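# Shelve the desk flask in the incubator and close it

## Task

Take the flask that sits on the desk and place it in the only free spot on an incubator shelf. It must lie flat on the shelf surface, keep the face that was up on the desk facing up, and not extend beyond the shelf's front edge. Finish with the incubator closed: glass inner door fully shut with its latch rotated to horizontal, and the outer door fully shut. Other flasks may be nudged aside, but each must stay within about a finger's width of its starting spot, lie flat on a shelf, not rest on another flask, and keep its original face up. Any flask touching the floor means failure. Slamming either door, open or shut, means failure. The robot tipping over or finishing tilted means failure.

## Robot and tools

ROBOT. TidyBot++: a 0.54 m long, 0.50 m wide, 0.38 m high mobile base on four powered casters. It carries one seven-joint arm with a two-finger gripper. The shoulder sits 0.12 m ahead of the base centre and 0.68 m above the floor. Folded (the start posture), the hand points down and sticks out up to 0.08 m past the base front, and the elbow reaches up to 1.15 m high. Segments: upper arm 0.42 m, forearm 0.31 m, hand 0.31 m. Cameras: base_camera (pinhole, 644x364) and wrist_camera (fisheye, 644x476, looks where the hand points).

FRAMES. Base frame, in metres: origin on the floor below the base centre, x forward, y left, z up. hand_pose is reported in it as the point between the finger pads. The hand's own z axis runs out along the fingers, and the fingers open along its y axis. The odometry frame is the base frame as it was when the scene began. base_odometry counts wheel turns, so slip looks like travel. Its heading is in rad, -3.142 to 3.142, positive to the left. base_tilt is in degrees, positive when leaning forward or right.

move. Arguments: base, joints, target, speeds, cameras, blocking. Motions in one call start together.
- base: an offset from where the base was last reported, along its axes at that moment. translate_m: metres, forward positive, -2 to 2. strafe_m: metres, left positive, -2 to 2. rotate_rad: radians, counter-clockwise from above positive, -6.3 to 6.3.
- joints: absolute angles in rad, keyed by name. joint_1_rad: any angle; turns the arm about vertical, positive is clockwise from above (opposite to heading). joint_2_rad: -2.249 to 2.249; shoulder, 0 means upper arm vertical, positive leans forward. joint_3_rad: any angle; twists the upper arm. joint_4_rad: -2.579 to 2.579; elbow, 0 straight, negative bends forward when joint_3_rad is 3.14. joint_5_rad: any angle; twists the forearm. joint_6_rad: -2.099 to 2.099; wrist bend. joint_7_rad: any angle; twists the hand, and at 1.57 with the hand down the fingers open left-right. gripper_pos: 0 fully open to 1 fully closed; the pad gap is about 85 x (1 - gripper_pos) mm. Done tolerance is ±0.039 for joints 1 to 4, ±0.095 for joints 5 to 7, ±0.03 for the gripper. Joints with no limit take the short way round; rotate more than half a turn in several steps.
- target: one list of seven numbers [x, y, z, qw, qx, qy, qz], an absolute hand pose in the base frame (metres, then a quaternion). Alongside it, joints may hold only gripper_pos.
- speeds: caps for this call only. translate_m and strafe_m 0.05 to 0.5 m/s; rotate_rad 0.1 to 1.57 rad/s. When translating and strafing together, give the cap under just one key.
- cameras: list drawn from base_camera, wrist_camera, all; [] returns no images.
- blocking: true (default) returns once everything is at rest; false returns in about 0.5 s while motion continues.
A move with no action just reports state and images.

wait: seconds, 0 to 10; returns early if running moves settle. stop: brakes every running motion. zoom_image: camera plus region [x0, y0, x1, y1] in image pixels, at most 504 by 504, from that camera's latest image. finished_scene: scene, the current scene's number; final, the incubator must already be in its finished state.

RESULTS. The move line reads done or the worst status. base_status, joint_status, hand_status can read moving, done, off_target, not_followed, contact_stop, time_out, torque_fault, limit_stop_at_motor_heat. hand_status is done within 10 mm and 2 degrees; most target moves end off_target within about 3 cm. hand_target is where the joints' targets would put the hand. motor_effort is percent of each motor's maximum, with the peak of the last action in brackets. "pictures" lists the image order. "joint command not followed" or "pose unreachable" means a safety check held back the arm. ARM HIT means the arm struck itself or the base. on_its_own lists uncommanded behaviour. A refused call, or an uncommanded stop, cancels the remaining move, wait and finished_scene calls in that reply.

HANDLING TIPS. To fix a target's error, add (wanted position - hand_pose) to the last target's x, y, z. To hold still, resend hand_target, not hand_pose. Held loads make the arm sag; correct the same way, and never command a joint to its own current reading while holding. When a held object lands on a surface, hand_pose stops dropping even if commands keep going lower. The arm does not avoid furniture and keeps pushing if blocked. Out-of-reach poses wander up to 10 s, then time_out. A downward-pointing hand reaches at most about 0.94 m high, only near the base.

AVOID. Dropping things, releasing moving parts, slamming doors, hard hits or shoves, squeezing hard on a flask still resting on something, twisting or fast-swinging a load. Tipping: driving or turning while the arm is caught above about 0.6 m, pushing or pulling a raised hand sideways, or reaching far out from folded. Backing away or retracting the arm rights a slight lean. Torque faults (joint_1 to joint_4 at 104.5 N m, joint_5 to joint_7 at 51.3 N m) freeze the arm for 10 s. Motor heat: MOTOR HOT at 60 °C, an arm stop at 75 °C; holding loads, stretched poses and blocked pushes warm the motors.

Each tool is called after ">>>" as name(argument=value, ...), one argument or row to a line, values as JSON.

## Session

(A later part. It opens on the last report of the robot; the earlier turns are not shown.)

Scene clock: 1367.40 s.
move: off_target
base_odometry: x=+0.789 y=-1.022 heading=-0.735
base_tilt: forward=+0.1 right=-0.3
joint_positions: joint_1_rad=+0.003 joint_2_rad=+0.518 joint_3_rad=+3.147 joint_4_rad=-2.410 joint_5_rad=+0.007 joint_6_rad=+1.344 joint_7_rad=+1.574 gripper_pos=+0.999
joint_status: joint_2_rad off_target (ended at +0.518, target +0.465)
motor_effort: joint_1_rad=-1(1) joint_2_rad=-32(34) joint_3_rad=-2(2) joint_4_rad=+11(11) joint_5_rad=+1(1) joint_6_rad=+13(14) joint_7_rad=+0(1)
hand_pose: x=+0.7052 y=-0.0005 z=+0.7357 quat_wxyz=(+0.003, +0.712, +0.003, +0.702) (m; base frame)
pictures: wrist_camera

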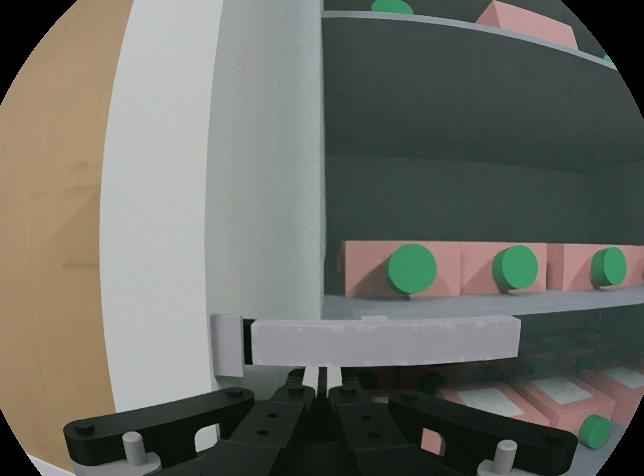

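>>> move(
  joints={"joint_2_rad":0.56},
  cameras=[],
)

>>> move(
  base={"translate_m":-0.5},
  speeds={"translate_m":0.25},
)

>>> zoom_image(
  camera="wrist_camera",
  region=[200, 100, 600, 450],
)

>>> move(
  base={"translate_m":-0.55},
  joints={"joint_1_rad":0,"joint_2_rad":-0.342,"joint_4_rad":-2.35,"joint_6_rad":0.35},
)

>>> move(
  base={"strafe_m":-1.1},
)

>>> zoom_image(
  camera="wrist_camera",
  region=[150, 30, 550, 430],
)

Scene clock: 1394.97 s.
move: done
base_odometry: x=+0.789 y=-1.022 heading=-0.735
base_tilt: forward=+0.0 right=-0.3
joint_positions: joint_1_rad=+0.003 joint_2_rad=+0.555 joint_3_rad=+3.147 joint_4_rad=-2.410 joint_5_rad=+0.007 joint_6_rad=+1.359 joint_7_rad=+1.574 gripper_pos=+0.999
joint_status: all done
motor_effort: joint_1_rad=+0(1) joint_2_rad=-28(33) joint_3_rad=-1(2) joint_4_rad=+8(11) joint_5_rad=+0(1) joint_6_rad=+9(13) joint_7_rad=+1(1)
hand_pose: x=+0.7069 y=-0.0005 z=+0.7190 quat_wxyz=(+0.003, +0.720, +0.003, +0.694) (m; base frame)
pictures: none

Scene clock: 1397.70 s.
move: done
base_odometry: x=+0.418 y=-0.687 heading=-0.735
base_tilt: forward=+0.0 right=-0.3
base_status: done
joint_positions: joint_1_rad=+0.003 joint_2_rad=+0.560 joint_3_rad=+3.147 joint_4_rad=-2.411 joint_5_rad=+0.007 joint_6_rad=+1.359 joint_7_rad=+1.574 gripper_pos=+0.999
motor_effort: joint_1_rad=+0(1) joint_2_rad=-28(31) joint_3_rad=-1(2) joint_4_rad=+8(10) joint_5_rad=+0(1) joint_6_rad=+9(10) joint_7_rad=+0(1)
hand_pose: x=+0.7069 y=-0.0005 z=+0.7157 quat_wxyz=(+0.003, +0.722, +0.003, +0.692) (m; base frame)
pictures: base_camera, wrist_camera

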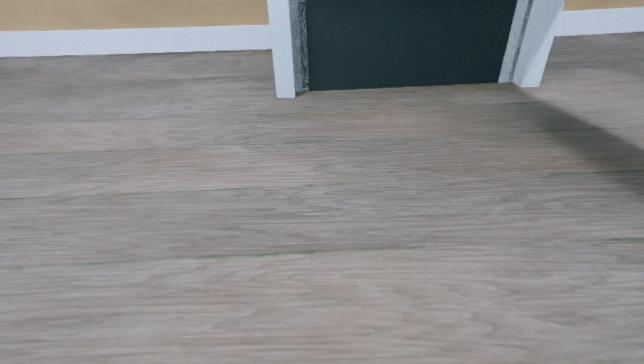

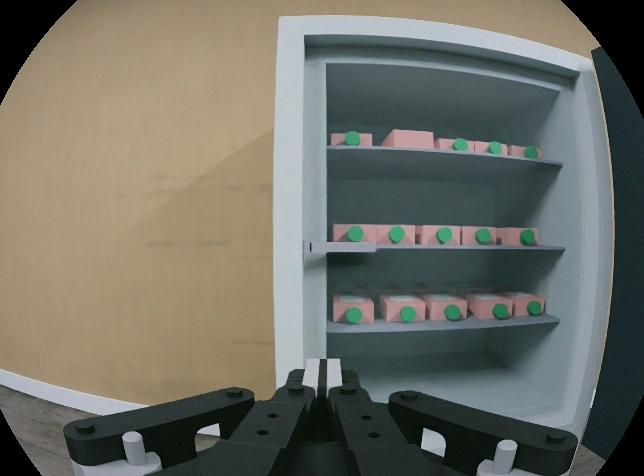

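Scaled by 1.260.

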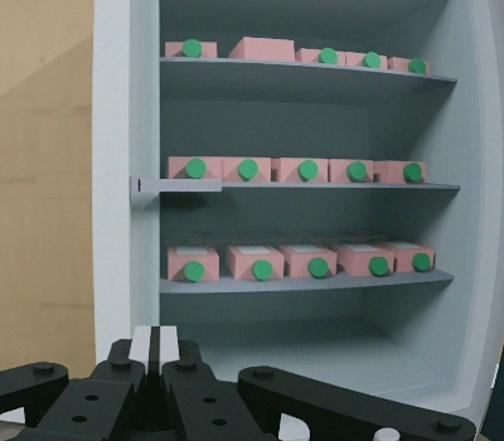

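Scene clock: 1400.23 s.
move: done
base_odometry: x=+0.010 y=-0.318 heading=-0.735
base_tilt: forward=+0.0 right=-0.3
base_status: done
joint_positions: joint_1_rad=+0.003 joint_2_rad=-0.336 joint_3_rad=+3.147 joint_4_rad=-2.369 joint_5_rad=+0.007 joint_6_rad=+0.405 joint_7_rad=+1.574 gripper_pos=+0.999
joint_status: all done
motor_effort: joint_1_rad=-1(2) joint_2_rad=-8(32) joint_3_rad=-1(2) joint_4_rad=+21(21) joint_5_rad=+0(1) joint_6_rad=+9(10) joint_7_rad=+1(1)
hand_pose: x=+0.5724 y=-0.0015 z=+0.9210 quat_wxyz=(+0.004, +0.727, +0.001, +0.687) (m; base frame)
pictures: base_camera, wrist_camera

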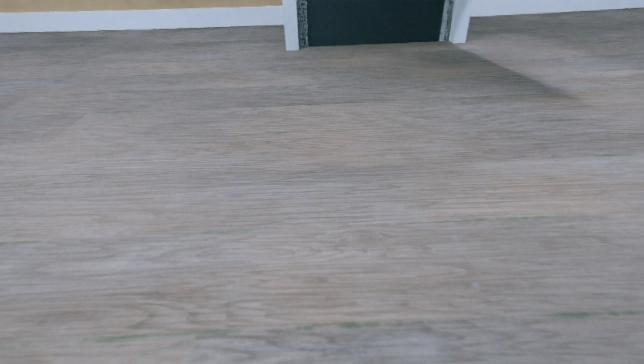

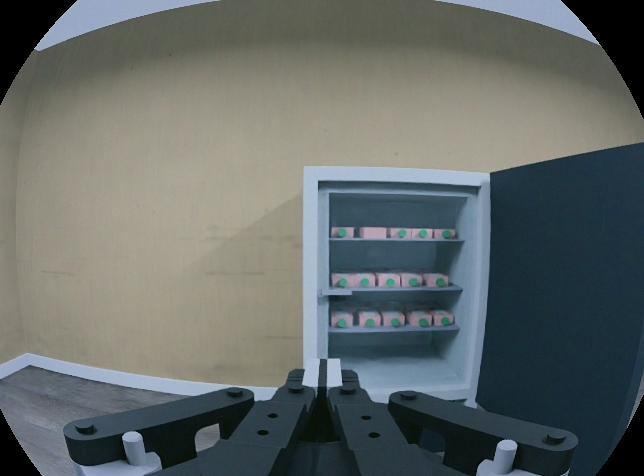

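Scene clock: 1403.23 s.
move: done
base_odometry: x=-0.728 y=-1.133 heading=-0.736
base_tilt: forward=+0.0 right=-0.3
base_status: done
joint_positions: joint_1_rad=+0.003 joint_2_rad=-0.336 joint_3_rad=+3.146 joint_4_rad=-2.368 joint_5_rad=+0.007 joint_6_rad=+0.403 joint_7_rad=+1.574 gripper_pos=+0.999
motor_effort: joint_1_rad=+0(2) joint_2_rad=-8(8) joint_3_rad=+0(2) joint_4_rad=+21(21) joint_5_rad=+0(1) joint_6_rad=+9(9) joint_7_rad=+1(1)
hand_pose: x=+0.5725 y=-0.0013 z=+0.9209 quat_wxyz=(+0.004, +0.727, +0.002, +0.686) (m; base frame)
pictures: base_camera, wrist_camera

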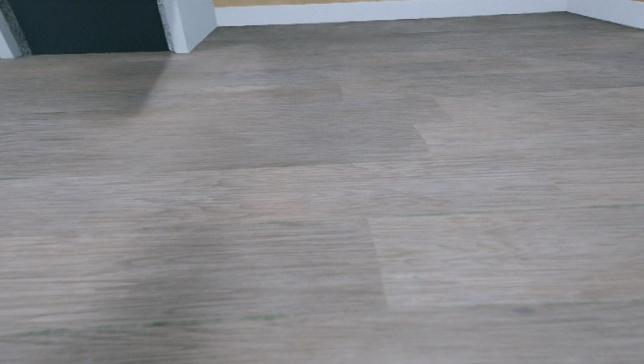

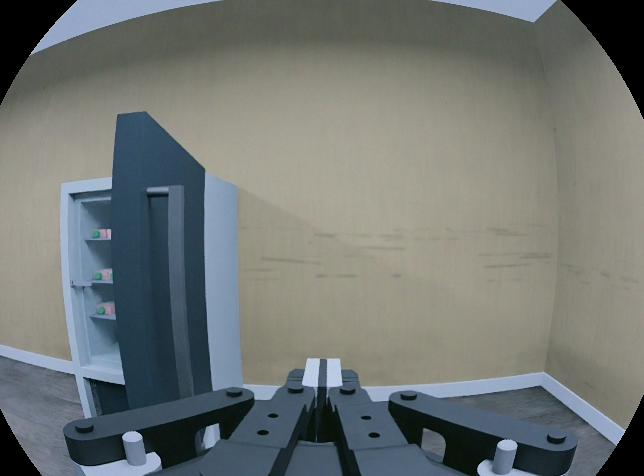

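Scaled by 1.260.

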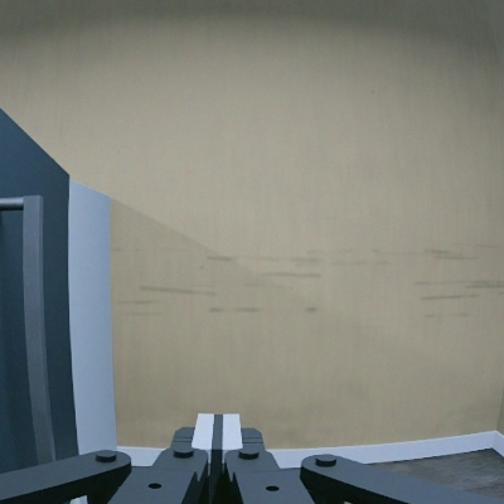

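>>> move(
  joints={"joint_1_rad":0,"joint_2_rad":0.28,"joint_4_rad":-2.145,"joint_6_rad":0.85,"joint_7_rad":0.0},
  base={"strafe_m":0.1,"translate_m":0.15},
)

>>> zoom_image(
  camera="wrist_camera",
  region=[70, 0, 570, 476],
)

Scene clock: 1430.50 s.
move: done
base_odometry: x=-0.550 y=-1.160 heading=-0.736
base_tilt: forward=+0.1 right=-0.3
base_status: done
joint_positions: joint_1_rad=+0.003 joint_2_rad=+0.278 joint_3_rad=+3.146 joint_4_rad=-2.164 joint_5_rad=+0.007 joint_6_rad=+0.799 joint_7_rad=+0.080 gripper_pos=+0.999
joint_status: all done
motor_effort: joint_1_rad=+0(2) joint_2_rad=-26(28) joint_3_rad=-1(2) joint_4_rad=+16(22) joint_5_rad=+0(1) joint_6_rad=+9(10) joint_7_rad=+1(1)
hand_pose: x=+0.7475 y=-0.0013 z=+0.8235 quat_wxyz=(-0.460, +0.539, -0.495, +0.502) (m; base frame)
pictures: base_camera, wrist_camera

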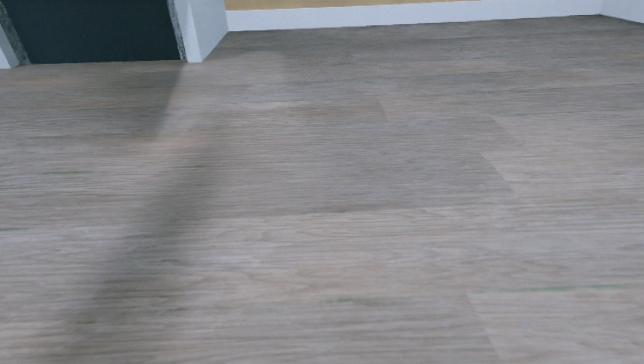

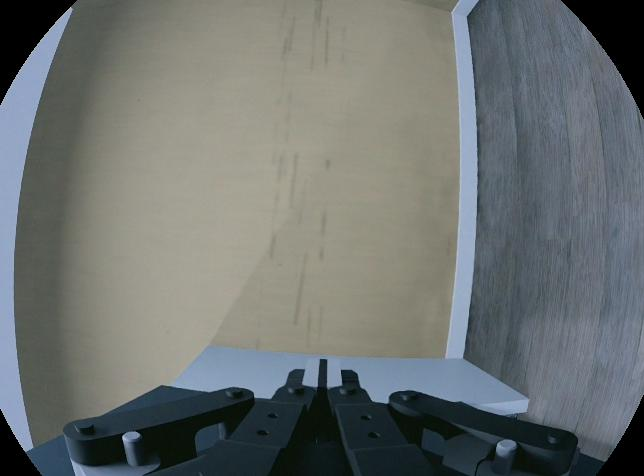

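Scaled by 1.008.

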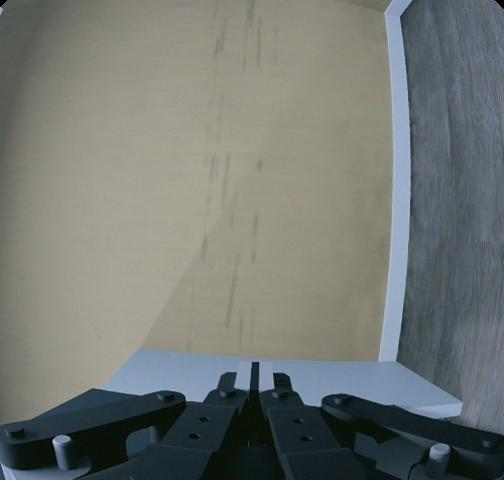

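>>> move(
  base={"translate_m":0.28},
  speeds={"translate_m":0.2},
  cameras=[],
)

>>> move(
  base={"strafe_m":0.08},
  speeds={"strafe_m":0.06},
)

Scene clock: 1440.87 s.
move: done
base_odometry: x=-0.342 y=-1.348 heading=-0.736
base_tilt: forward=+0.1 right=-0.3
base_status: done
joint_positions: joint_1_rad=+0.003 joint_2_rad=+0.285 joint_3_rad=+3.146 joint_4_rad=-2.156 joint_5_rad=+0.007 joint_6_rad=+0.802 joint_7_rad=+0.078 gripper_pos=+0.999
motor_effort: joint_1_rad=+0(2) joint_2_rad=-27(29) joint_3_rad=-1(2) joint_4_rad=+16(18) joint_5_rad=+0(1) joint_6_rad=+9(10) joint_7_rad=+1(1)
hand_pose: x=+0.7505 y=-0.0013 z=+0.8244 quat_wxyz=(-0.462, +0.537, -0.495, +0.503) (m; base frame)
pictures: none

Scene clock: 1442.67 s.
move: done
base_odometry: x=-0.288 y=-1.289 heading=-0.736
base_tilt: forward=+0.0 right=-0.3
base_status: done
joint_positions: joint_1_rad=+0.002 joint_2_rad=+0.285 joint_3_rad=+3.146 joint_4_rad=-2.156 joint_5_rad=+0.007 joint_6_rad=+0.802 joint_7_rad=+0.078 gripper_pos=+0.999
motor_effort: joint_1_rad=+0(3) joint_2_rad=-27(27) joint_3_rad=-1(3) joint_4_rad=+16(17) joint_5_rad=+1(1) joint_6_rad=+9(9) joint_7_rad=+1(1)
hand_pose: x=+0.7505 y=-0.0005 z=+0.8244 quat_wxyz=(-0.462, +0.538, -0.495, +0.503) (m; base frame)
pictures: base_camera, wrist_camera

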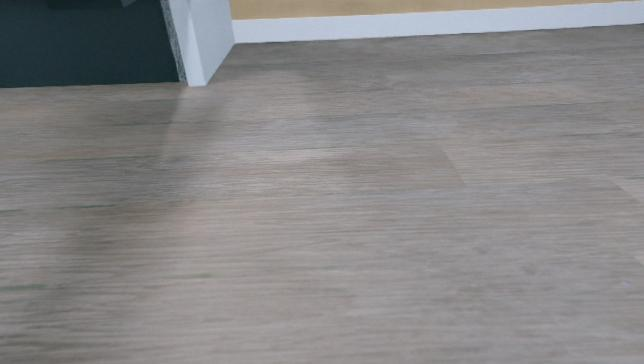

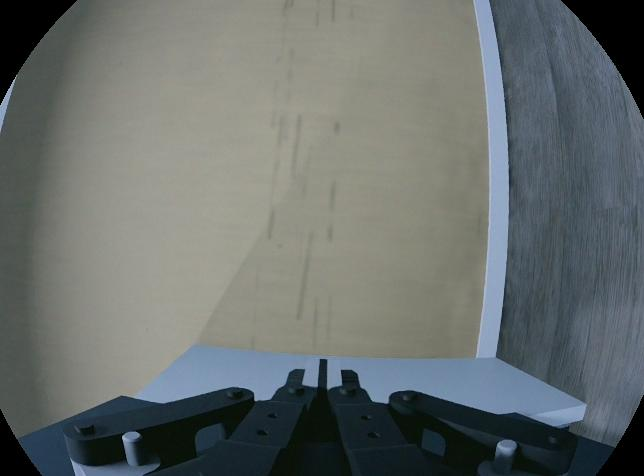

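>>> move(
  base={"strafe_m":0.08},
  speeds={"strafe_m":0.06},
)

Scene clock: 1447.77 s.
move: done
base_odometry: x=-0.234 y=-1.229 heading=-0.736
base_tilt: forward=+0.1 right=-0.3
base_status: done
joint_positions: joint_1_rad=+0.002 joint_2_rad=+0.285 joint_3_rad=+3.146 joint_4_rad=-2.156 joint_5_rad=+0.007 joint_6_rad=+0.802 joint_7_rad=+0.077 gripper_pos=+0.999
motor_effort: joint_1_rad=+0(3) joint_2_rad=-26(27) joint_3_rad=-1(3) joint_4_rad=+16(17) joint_5_rad=+1(1) joint_6_rad=+9(9) joint_7_rad=+0(1)
hand_pose: x=+0.7505 y=-0.0005 z=+0.8244 quat_wxyz=(-0.462, +0.537, -0.495, +0.503) (m; base frame)
pictures: base_camera, wrist_camera

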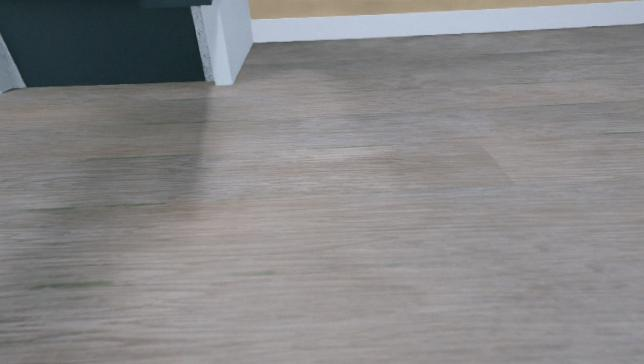

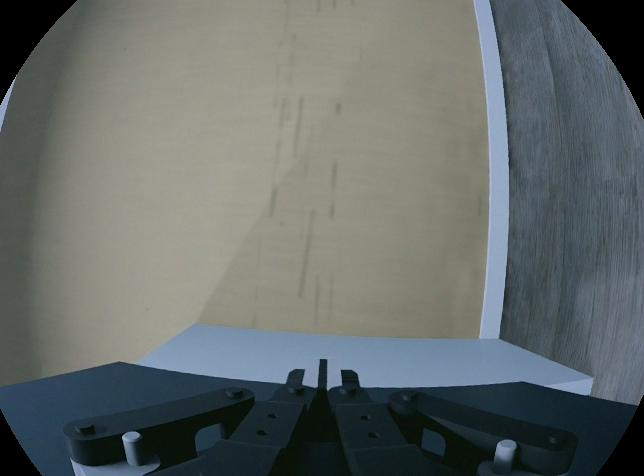

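>>> move(
  base={"strafe_m":0.1},
  speeds={"strafe_m":0.08},
)

Scene clock: 1454.20 s.
move: done
base_odometry: x=-0.167 y=-1.155 heading=-0.736
base_tilt: forward=+0.0 right=-0.3
base_status: done
joint_positions: joint_1_rad=+0.015 joint_2_rad=+0.248 joint_3_rad=+3.151 joint_4_rad=-2.206 joint_5_rad=+0.007 joint_6_rad=+0.806 joint_7_rad=+0.076 gripper_pos=+0.999
motor_effort: joint_1_rad=-4(7) joint_2_rad=-18(28) joint_3_rad=-4(6) joint_4_rad=+26(29) joint_5_rad=+1(3) joint_6_rad=+9(10) joint_7_rad=+1(1)
hand_pose: x=+0.7322 y=-0.0115 z=+0.8233 quat_wxyz=(-0.456, +0.535, -0.502, +0.504) (m; base frame)
pictures: base_camera, wrist_camera

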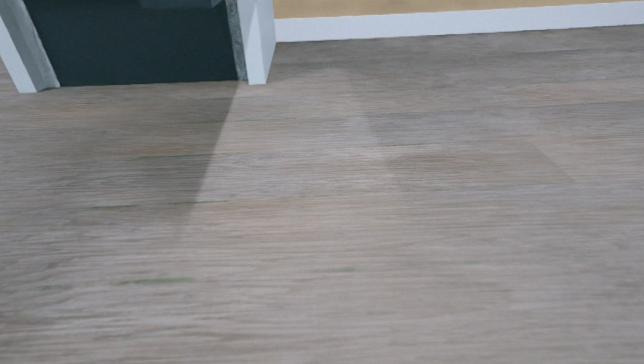

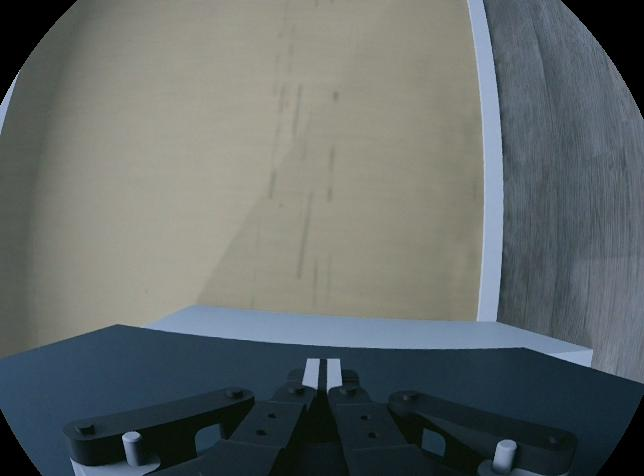

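>>> move(
  base={"strafe_m":0.1},
  speeds={"strafe_m":0.08},
)

Scene clock: 1465.70 s.
move: done
base_odometry: x=-0.100 y=-1.081 heading=-0.736
base_tilt: forward=-0.1 right=-0.3
base_status: done
joint_positions: joint_1_rad=+0.013 joint_2_rad=+0.224 joint_3_rad=+3.151 joint_4_rad=-2.236 joint_5_rad=+0.007 joint_6_rad=+0.808 joint_7_rad=+0.075 gripper_pos=+0.999
motor_effort: joint_1_rad=-1(8) joint_2_rad=-12(19) joint_3_rad=-1(7) joint_4_rad=+33(35) joint_5_rad=+0(4) joint_6_rad=+9(10) joint_7_rad=+0(1)
hand_pose: x=+0.7207 y=-0.0098 z=+0.8226 quat_wxyz=(-0.455, +0.536, -0.503, +0.502) (m; base frame)
pictures: base_camera, wrist_camera

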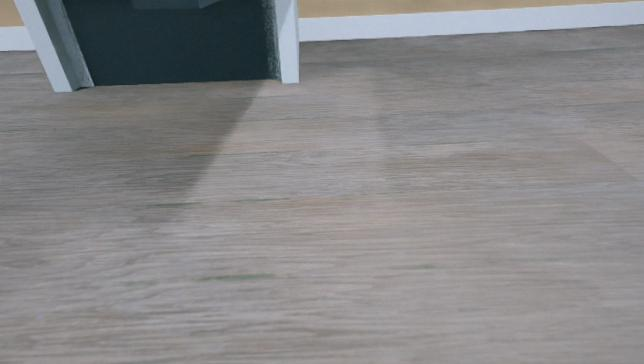

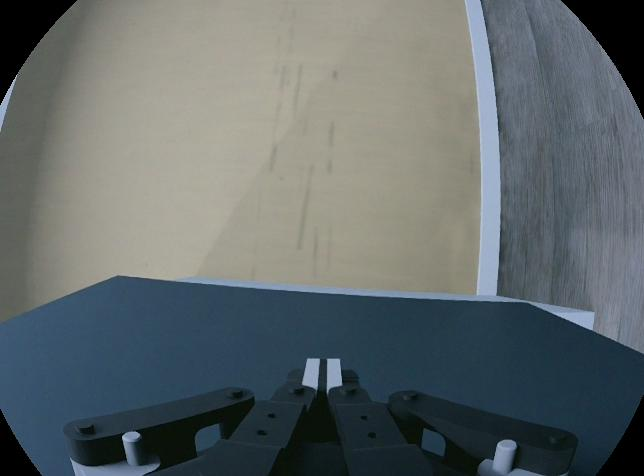

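>>> move(
  base={"strafe_m":0.1,"translate_m":0.02},
  speeds={"strafe_m":0.08},
)

>>> move(
  base={"strafe_m":0.08,"translate_m":0.06},
  speeds={"strafe_m":0.08},
)

Scene clock: 1476.97 s.
move: done
base_odometry: x=-0.018 y=-1.020 heading=-0.737
base_tilt: forward=+0.1 right=-0.4
base_status: done
joint_positions: joint_1_rad=+0.002 joint_2_rad=+0.281 joint_3_rad=+3.139 joint_4_rad=-2.144 joint_5_rad=+0.007 joint_6_rad=+0.812 joint_7_rad=+0.074 gripper_pos=+0.999
motor_effort: joint_1_rad=+0(9) joint_2_rad=-27(28) joint_3_rad=-1(9) joint_4_rad=+16(38) joint_5_rad=+0(5) joint_6_rad=+9(10) joint_7_rad=+0(1)
hand_pose: x=+0.7531 y=+0.0036 z=+0.8363 quat_wxyz=(-0.472, +0.531, -0.488, +0.507) (m; base frame)
pictures: base_camera, wrist_camera

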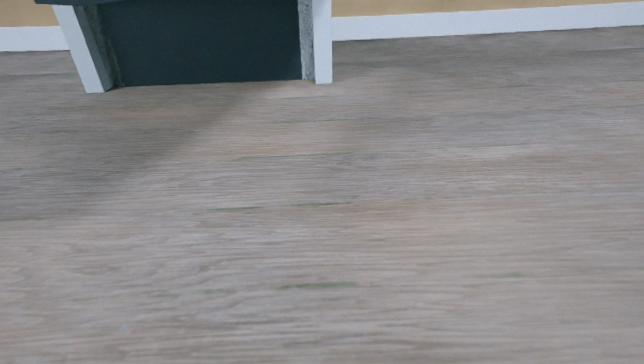

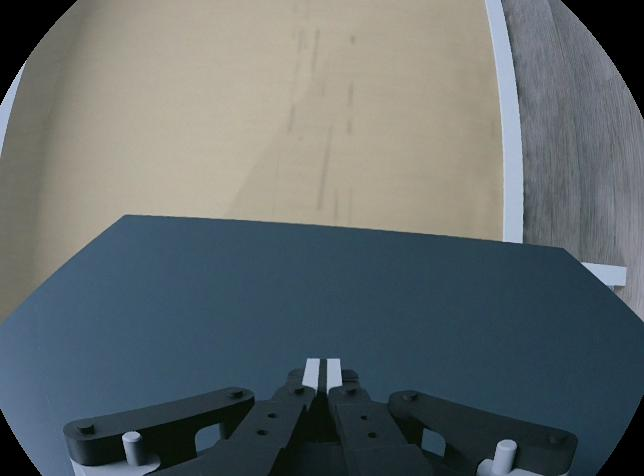

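Scene clock: 1478.73 s.
move: done
base_odometry: x=+0.080 y=-1.001 heading=-0.736
base_tilt: forward=+0.0 right=-0.4
base_status: done
joint_positions: joint_1_rad=+0.001 joint_2_rad=+0.281 joint_3_rad=+3.139 joint_4_rad=-2.144 joint_5_rad=+0.007 joint_6_rad=+0.812 joint_7_rad=+0.074 gripper_pos=+0.999
motor_effort: joint_1_rad=+0(2) joint_2_rad=-27(28) joint_3_rad=-1(3) joint_4_rad=+16(18) joint_5_rad=+0(1) joint_6_rad=+9(9) joint_7_rad=+1(1)
hand_pose: x=+0.7532 y=+0.0039 z=+0.8361 quat_wxyz=(-0.472, +0.531, -0.488, +0.506) (m; base frame)
pictures: base_camera, wrist_camera

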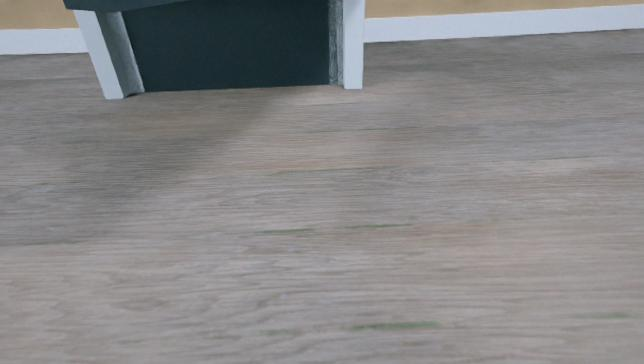

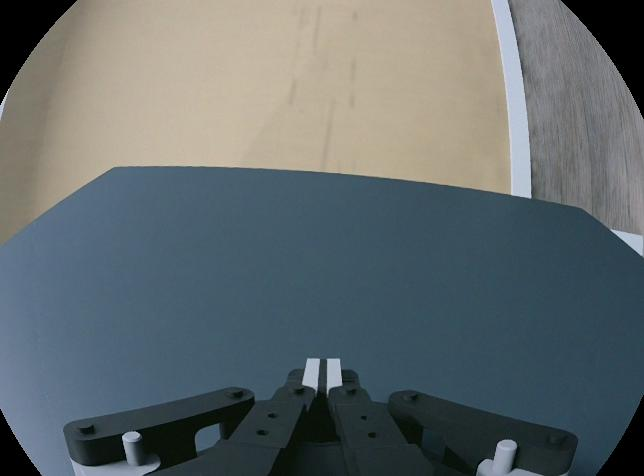

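>>> move(
  base={"strafe_m":0.08,"translate_m":0.05},
  speeds={"strafe_m":0.07},
)

Scene clock: 1488.70 s.
move: done
base_odometry: x=+0.171 y=-0.976 heading=-0.736
base_tilt: forward=+0.0 right=-0.3
base_status: done
joint_positions: joint_1_rad=+0.003 joint_2_rad=+0.281 joint_3_rad=+3.141 joint_4_rad=-2.144 joint_5_rad=+0.007 joint_6_rad=+0.812 joint_7_rad=+0.074 gripper_pos=+0.999
motor_effort: joint_1_rad=+0(4) joint_2_rad=-27(28) joint_3_rad=-1(4) joint_4_rad=+17(18) joint_5_rad=+0(2) joint_6_rad=+9(9) joint_7_rad=+1(1)
hand_pose: x=+0.7532 y=+0.0016 z=+0.8358 quat_wxyz=(-0.471, +0.531, -0.489, +0.507) (m; base frame)
pictures: base_camera, wrist_camera

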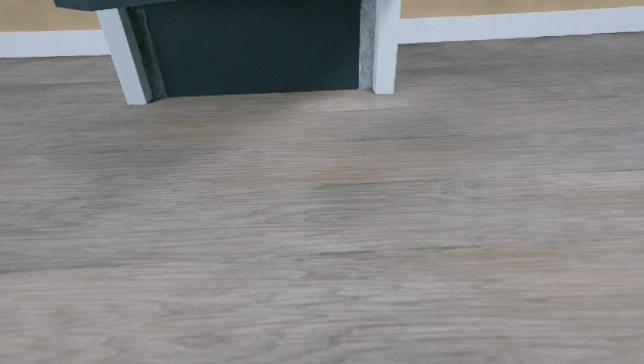

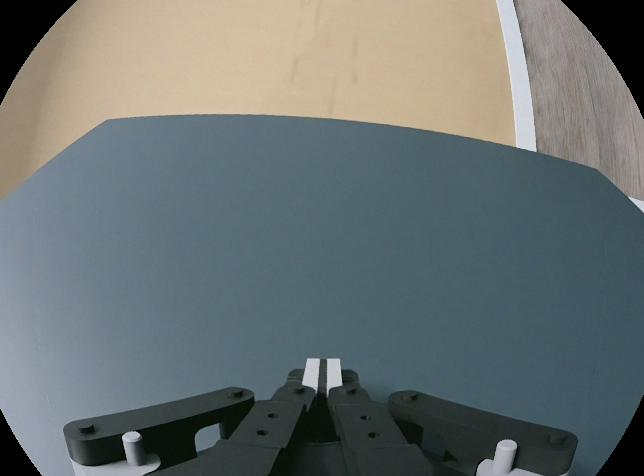

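>>> move(
  base={"strafe_m":0.08,"translate_m":0.11},
  speeds={"translate_m":0.08},
  cameras=["wrist_camera"],
)

>>> move(
  base={"strafe_m":0.05,"translate_m":0.09},
  speeds={"translate_m":0.06},
)

Scene clock: 1498.97 s.
move: done
base_odometry: x=+0.307 y=-0.990 heading=-0.736
base_tilt: forward=+0.0 right=-0.4
base_status: done
joint_positions: joint_1_rad=+0.006 joint_2_rad=+0.281 joint_3_rad=+3.145 joint_4_rad=-2.147 joint_5_rad=+0.006 joint_6_rad=+0.812 joint_7_rad=+0.074 gripper_pos=+0.999
motor_effort: joint_1_rad=-1(4) joint_2_rad=-26(28) joint_3_rad=-1(5) joint_4_rad=+17(20) joint_5_rad=+1(3) joint_6_rad=+9(9) joint_7_rad=+1(1)
hand_pose: x=+0.7526 y=-0.0030 z=+0.8343 quat_wxyz=(-0.468, +0.530, -0.492, +0.509) (m; base frame)
pictures: wrist_camera

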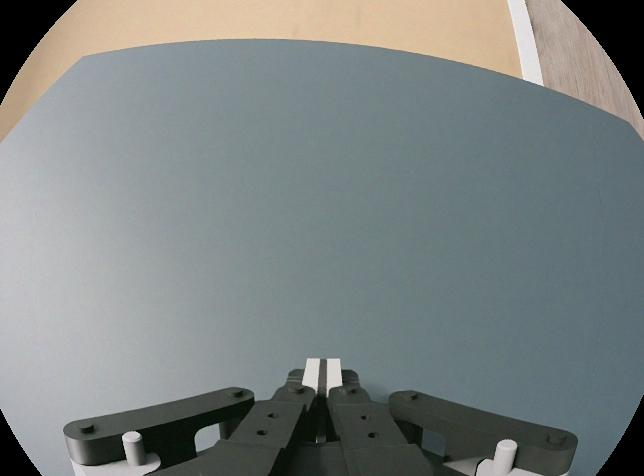

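Scene clock: 1501.17 s.
move: done
base_odometry: x=+0.407 y=-1.013 heading=-0.736
base_tilt: forward=+0.0 right=-0.3
base_status: done
joint_positions: joint_1_rad=+0.006 joint_2_rad=+0.281 joint_3_rad=+3.145 joint_4_rad=-2.150 joint_5_rad=+0.006 joint_6_rad=+0.813 joint_7_rad=+0.074 gripper_pos=+0.999
motor_effort: joint_1_rad=+0(4) joint_2_rad=-27(28) joint_3_rad=-1(5) joint_4_rad=+17(22) joint_5_rad=+0(3) joint_6_rad=+9(9) joint_7_rad=+1(1)
hand_pose: x=+0.7516 y=-0.0031 z=+0.8330 quat_wxyz=(-0.467, +0.530, -0.492, +0.508) (m; base frame)
pictures: base_camera, wrist_camera

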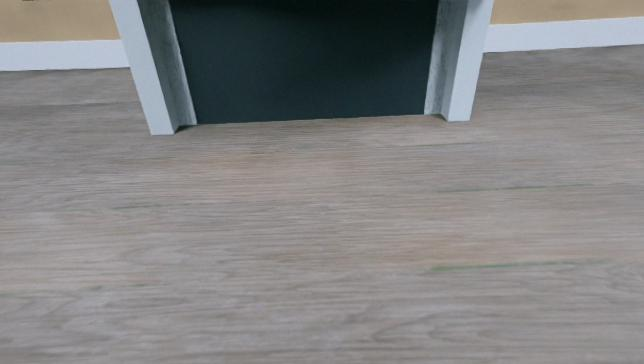

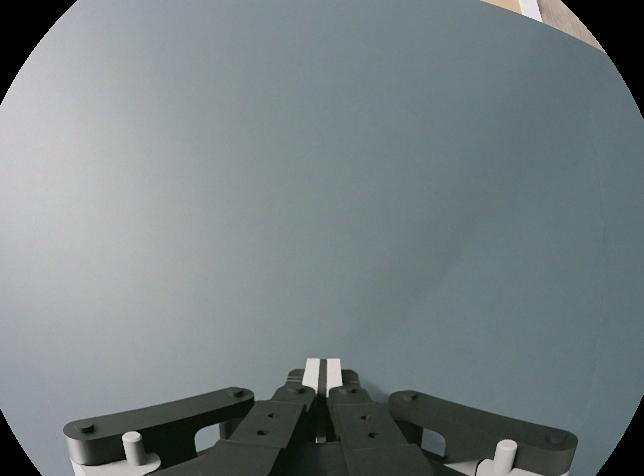

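>>> move(
  base={"strafe_m":0.03,"translate_m":0.07},
  speeds={"translate_m":0.05},
  cameras=[],
)

>>> move(
  base={"translate_m":0.05},
  speeds={"translate_m":0.05},
)

Scene clock: 1508.37 s.
move: done
base_odometry: x=+0.479 y=-1.038 heading=-0.736
base_tilt: forward=+0.0 right=-0.3
base_status: done
joint_positions: joint_1_rad=+0.006 joint_2_rad=+0.281 joint_3_rad=+3.145 joint_4_rad=-2.152 joint_5_rad=+0.006 joint_6_rad=+0.813 joint_7_rad=+0.074 gripper_pos=+0.999
motor_effort: joint_1_rad=+0(3) joint_2_rad=-26(29) joint_3_rad=-1(4) joint_4_rad=+16(21) joint_5_rad=+0(2) joint_6_rad=+9(10) joint_7_rad=+0(1)
hand_pose: x=+0.7513 y=-0.0028 z=+0.8324 quat_wxyz=(-0.467, +0.531, -0.493, +0.508) (m; base frame)
pictures: none

Scene clock: 1509.83 s.
move: done
base_odometry: x=+0.516 y=-1.072 heading=-0.736
base_tilt: forward=+0.0 right=-0.4
base_status: done
joint_positions: joint_1_rad=+0.006 joint_2_rad=+0.281 joint_3_rad=+3.145 joint_4_rad=-2.153 joint_5_rad=+0.006 joint_6_rad=+0.814 joint_7_rad=+0.074 gripper_pos=+0.999
motor_effort: joint_1_rad=+0(1) joint_2_rad=-26(29) joint_3_rad=-1(2) joint_4_rad=+17(22) joint_5_rad=+0(1) joint_6_rad=+9(9) joint_7_rad=+1(1)
hand_pose: x=+0.7509 y=-0.0028 z=+0.8316 quat_wxyz=(-0.467, +0.531, -0.493, +0.507) (m; base frame)
pictures: base_camera, wrist_camera

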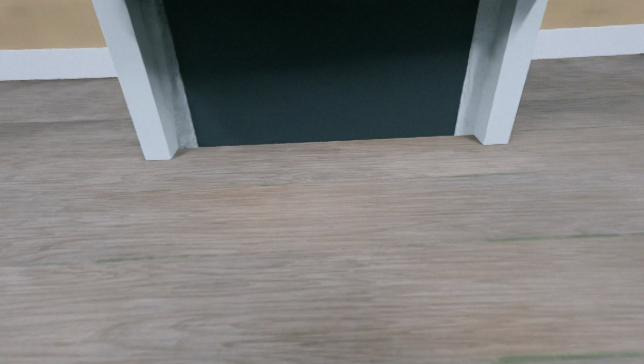

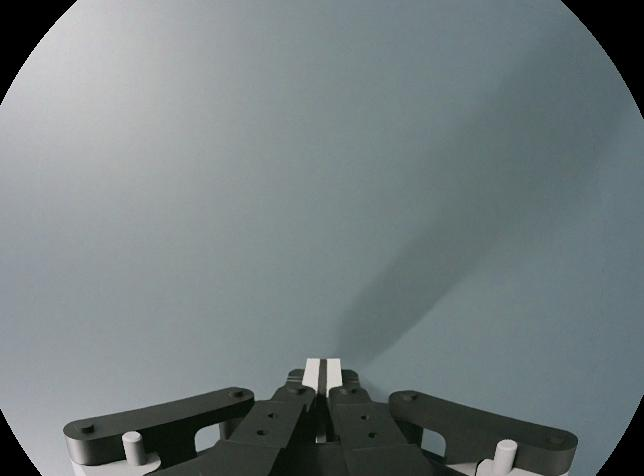

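>>> move(
  base={"translate_m":0.025},
  speeds={"translate_m":0.05},
  cameras=[],
)

>>> move(
  base={"translate_m":0.025},
  speeds={"translate_m":0.05},
  cameras=[],
)

>>> move(
  base={"translate_m":0.02},
  speeds={"translate_m":0.05},
  cameras=[],
)

>>> move(
  base={"translate_m":0.02},
  speeds={"translate_m":0.05},
)

Scene clock: 1517.63 s.
move: done
base_odometry: x=+0.535 y=-1.088 heading=-0.735
base_tilt: forward=+0.0 right=-0.3
base_status: done
joint_positions: joint_1_rad=+0.006 joint_2_rad=+0.280 joint_3_rad=+3.145 joint_4_rad=-2.154 joint_5_rad=+0.006 joint_6_rad=+0.814 joint_7_rad=+0.074 gripper_pos=+0.999
motor_effort: joint_1_rad=-1(1) joint_2_rad=-27(30) joint_3_rad=-1(2) joint_4_rad=+16(21) joint_5_rad=+0(1) joint_6_rad=+9(10) joint_7_rad=+1(1)
hand_pose: x=+0.7507 y=-0.0027 z=+0.8320 quat_wxyz=(-0.467, +0.531, -0.493, +0.508) (m; base frame)
pictures: none

Scene clock: 1518.63 s.
move: done
base_odometry: x=+0.554 y=-1.105 heading=-0.735
base_tilt: forward=+0.1 right=-0.3
base_status: done
joint_positions: joint_1_rad=+0.006 joint_2_rad=+0.262 joint_3_rad=+3.145 joint_4_rad=-2.177 joint_5_rad=+0.006 joint_6_rad=+0.816 joint_7_rad=+0.074 gripper_pos=+0.999
motor_effort: joint_1_rad=-1(2) joint_2_rad=-22(27) joint_3_rad=-1(2) joint_4_rad=+21(24) joint_5_rad=+1(1) joint_6_rad=+9(9) joint_7_rad=+1(1)
hand_pose: x=+0.7419 y=-0.0027 z=+0.8320 quat_wxyz=(-0.466, +0.532, -0.494, +0.507) (m; base frame)
pictures: none

Scene clock: 1519.53 s.
move: done
base_odometry: x=+0.568 y=-1.118 heading=-0.735
base_tilt: forward=+0.0 right=-0.3
base_status: done
joint_positions: joint_1_rad=+0.006 joint_2_rad=+0.221 joint_3_rad=+3.145 joint_4_rad=-2.226 joint_5_rad=+0.006 joint_6_rad=+0.816 joint_7_rad=+0.074 gripper_pos=+0.999
motor_effort: joint_1_rad=-2(3) joint_2_rad=-13(22) joint_3_rad=-2(3) joint_4_rad=+30(33) joint_5_rad=+1(2) joint_6_rad=+9(10) joint_7_rad=+1(1)
hand_pose: x=+0.7232 y=-0.0026 z=+0.8317 quat_wxyz=(-0.464, +0.534, -0.496, +0.504) (m; base frame)
pictures: none

Scene clock: 1520.43 s.
move: done
base_odometry: x=+0.582 y=-1.130 heading=-0.735
base_tilt: forward=+0.1 right=-0.3
base_status: done
joint_positions: joint_1_rad=+0.006 joint_2_rad=+0.181 joint_3_rad=+3.145 joint_4_rad=-2.273 joint_5_rad=+0.006 joint_6_rad=+0.816 joint_7_rad=+0.074 gripper_pos=+0.999
motor_effort: joint_1_rad=-3(4) joint_2_rad=-5(14) joint_3_rad=-3(3) joint_4_rad=+38(41) joint_5_rad=+2(3) joint_6_rad=+9(10) joint_7_rad=+1(1)
hand_pose: x=+0.7048 y=-0.0025 z=+0.8316 quat_wxyz=(-0.462, +0.535, -0.497, +0.502) (m; base frame)
pictures: base_camera, wrist_camera

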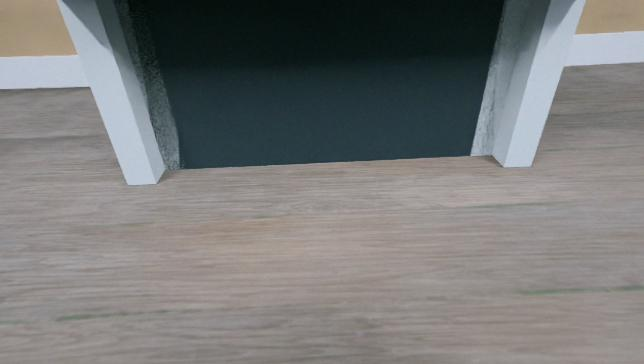

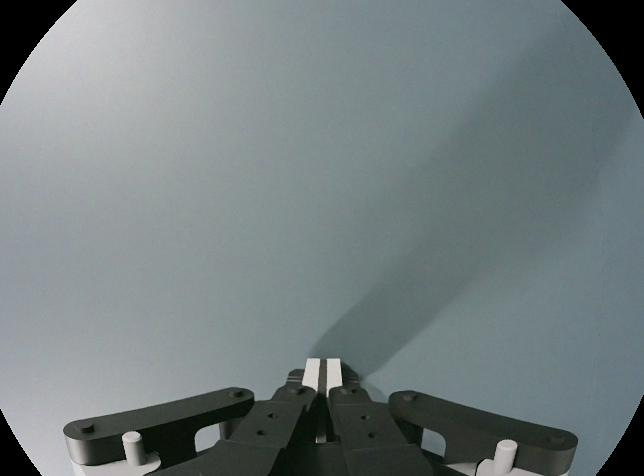

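>>> move(
  base={"translate_m":-0.5},
  speeds={"translate_m":0.2},
  cameras=[],
)

>>> move(
  base={"translate_m":-0.5,"strafe_m":0.5},
  joints={"joint_1_rad":0,"joint_2_rad":-0.342,"joint_4_rad":-2.35,"joint_6_rad":0.35,"joint_7_rad":1.57},
)

>>> zoom_image(
  camera="wrist_camera",
  region=[200, 80, 560, 430],
)

Scene clock: 1532.27 s.
move: done
base_odometry: x=+0.211 y=-0.795 heading=-0.735
base_tilt: forward=+0.0 right=-0.4
base_status: done
joint_positions: joint_1_rad=+0.004 joint_2_rad=+0.287 joint_3_rad=+3.145 joint_4_rad=-2.144 joint_5_rad=+0.006 joint_6_rad=+0.817 joint_7_rad=+0.074 gripper_pos=+0.999
motor_effort: joint_1_rad=+0(4) joint_2_rad=-27(29) joint_3_rad=-1(3) joint_4_rad=+16(36) joint_5_rad=+0(3) joint_6_rad=+9(11) joint_7_rad=+1(1)
hand_pose: x=+0.7542 y=-0.0018 z=+0.8336 quat_wxyz=(-0.469, +0.530, -0.491, +0.509) (m; base frame)
pictures: none

Scene clock: 1535.03 s.
move: done
base_odometry: x=+0.176 y=-0.088 heading=-0.735
base_tilt: forward=+0.1 right=-0.3
base_status: done
joint_positions: joint_1_rad=+0.004 joint_2_rad=-0.337 joint_3_rad=+3.145 joint_4_rad=-2.339 joint_5_rad=+0.006 joint_6_rad=+0.404 joint_7_rad=+1.491 gripper_pos=+0.999
joint_status: all done
motor_effort: joint_1_rad=+0(2) joint_2_rad=-8(30) joint_3_rad=+0(3) joint_4_rad=+21(22) joint_5_rad=+0(1) joint_6_rad=+9(11) joint_7_rad=+1(2)
hand_pose: x=+0.5767 y=-0.0016 z=+0.9393 quat_wxyz=(-0.024, +0.716, -0.029, +0.697) (m; base frame)
pictures: base_camera, wrist_camera

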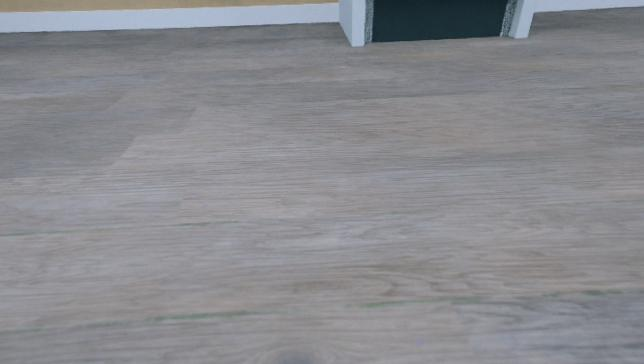

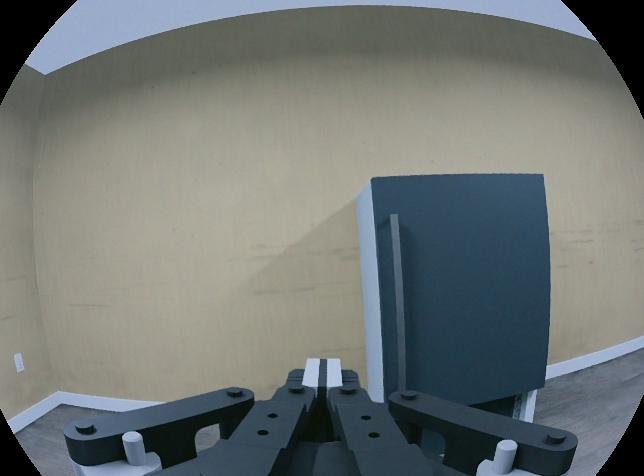

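Scaled by 1.400.

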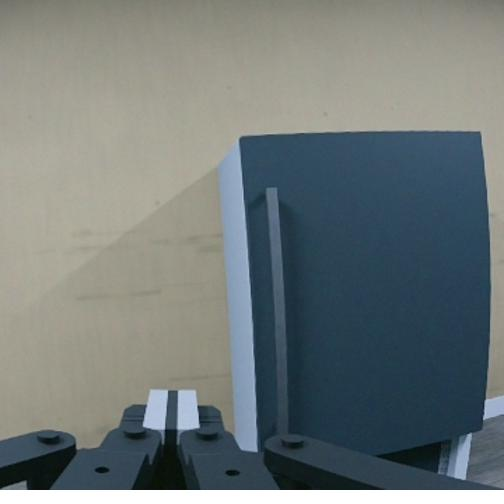

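>>> zoom_image(
  camera="wrist_camera",
  region=[340, 160, 440, 260],
)

>>> zoom_image(
  camera="wrist_camera",
  region=[340, 300, 440, 400],
)

Scaled by 5.040.

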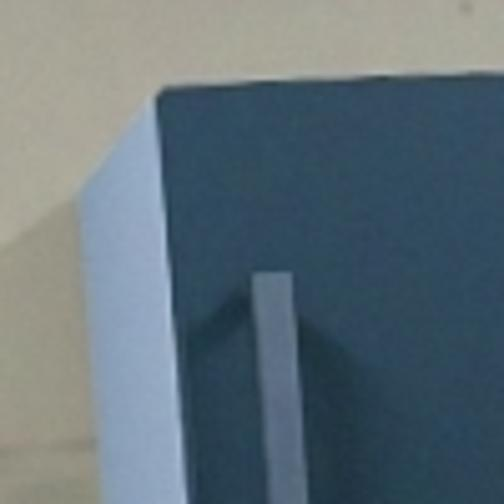

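Scaled by 5.040.

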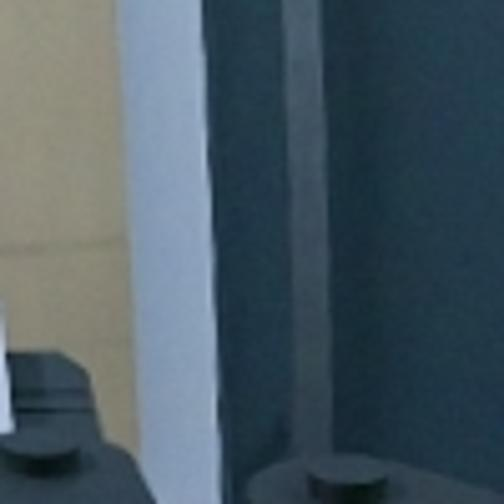

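>>> move(
  base={"strafe_m":0.7,"rotate_rad":-0.4},
  cameras=["wrist_camera"],
)

>>> zoom_image(
  camera="wrist_camera",
  region=[300, 130, 500, 330],
)

Scene clock: 1547.27 s.
move: done
base_odometry: x=+0.645 y=+0.431 heading=-1.135
base_tilt: forward=+0.0 right=-0.3
base_status: done
joint_positions: joint_1_rad=+0.004 joint_2_rad=-0.338 joint_3_rad=+3.142 joint_4_rad=-2.339 joint_5_rad=+0.006 joint_6_rad=+0.402 joint_7_rad=+1.493 gripper_pos=+0.999
motor_effort: joint_1_rad=+0(3) joint_2_rad=-8(10) joint_3_rad=-1(3) joint_4_rad=+21(21) joint_5_rad=+0(1) joint_6_rad=+9(9) joint_7_rad=+1(1)
hand_pose: x=+0.5764 y=+0.0002 z=+0.9384 quat_wxyz=(-0.025, +0.717, -0.027, +0.696) (m; base frame)
pictures: wrist_camera

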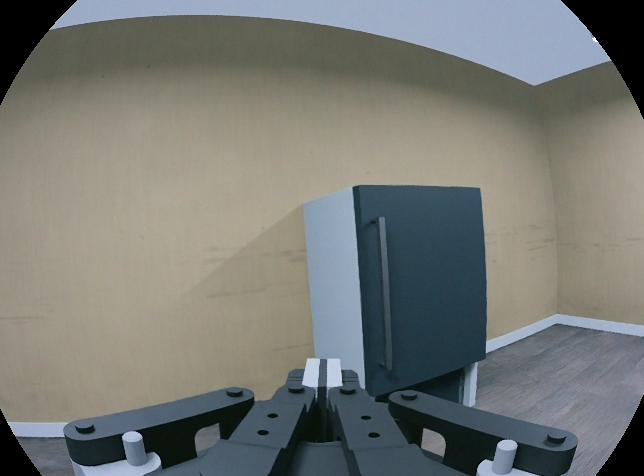

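Scaled by 2.520.

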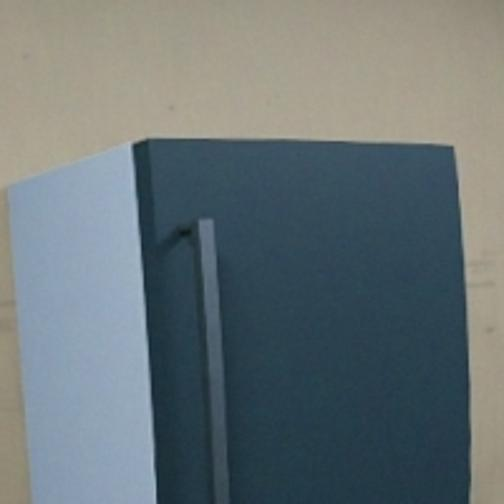

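>>> finished_scene(
  scene=1,
)

The scene is finished: the task was done.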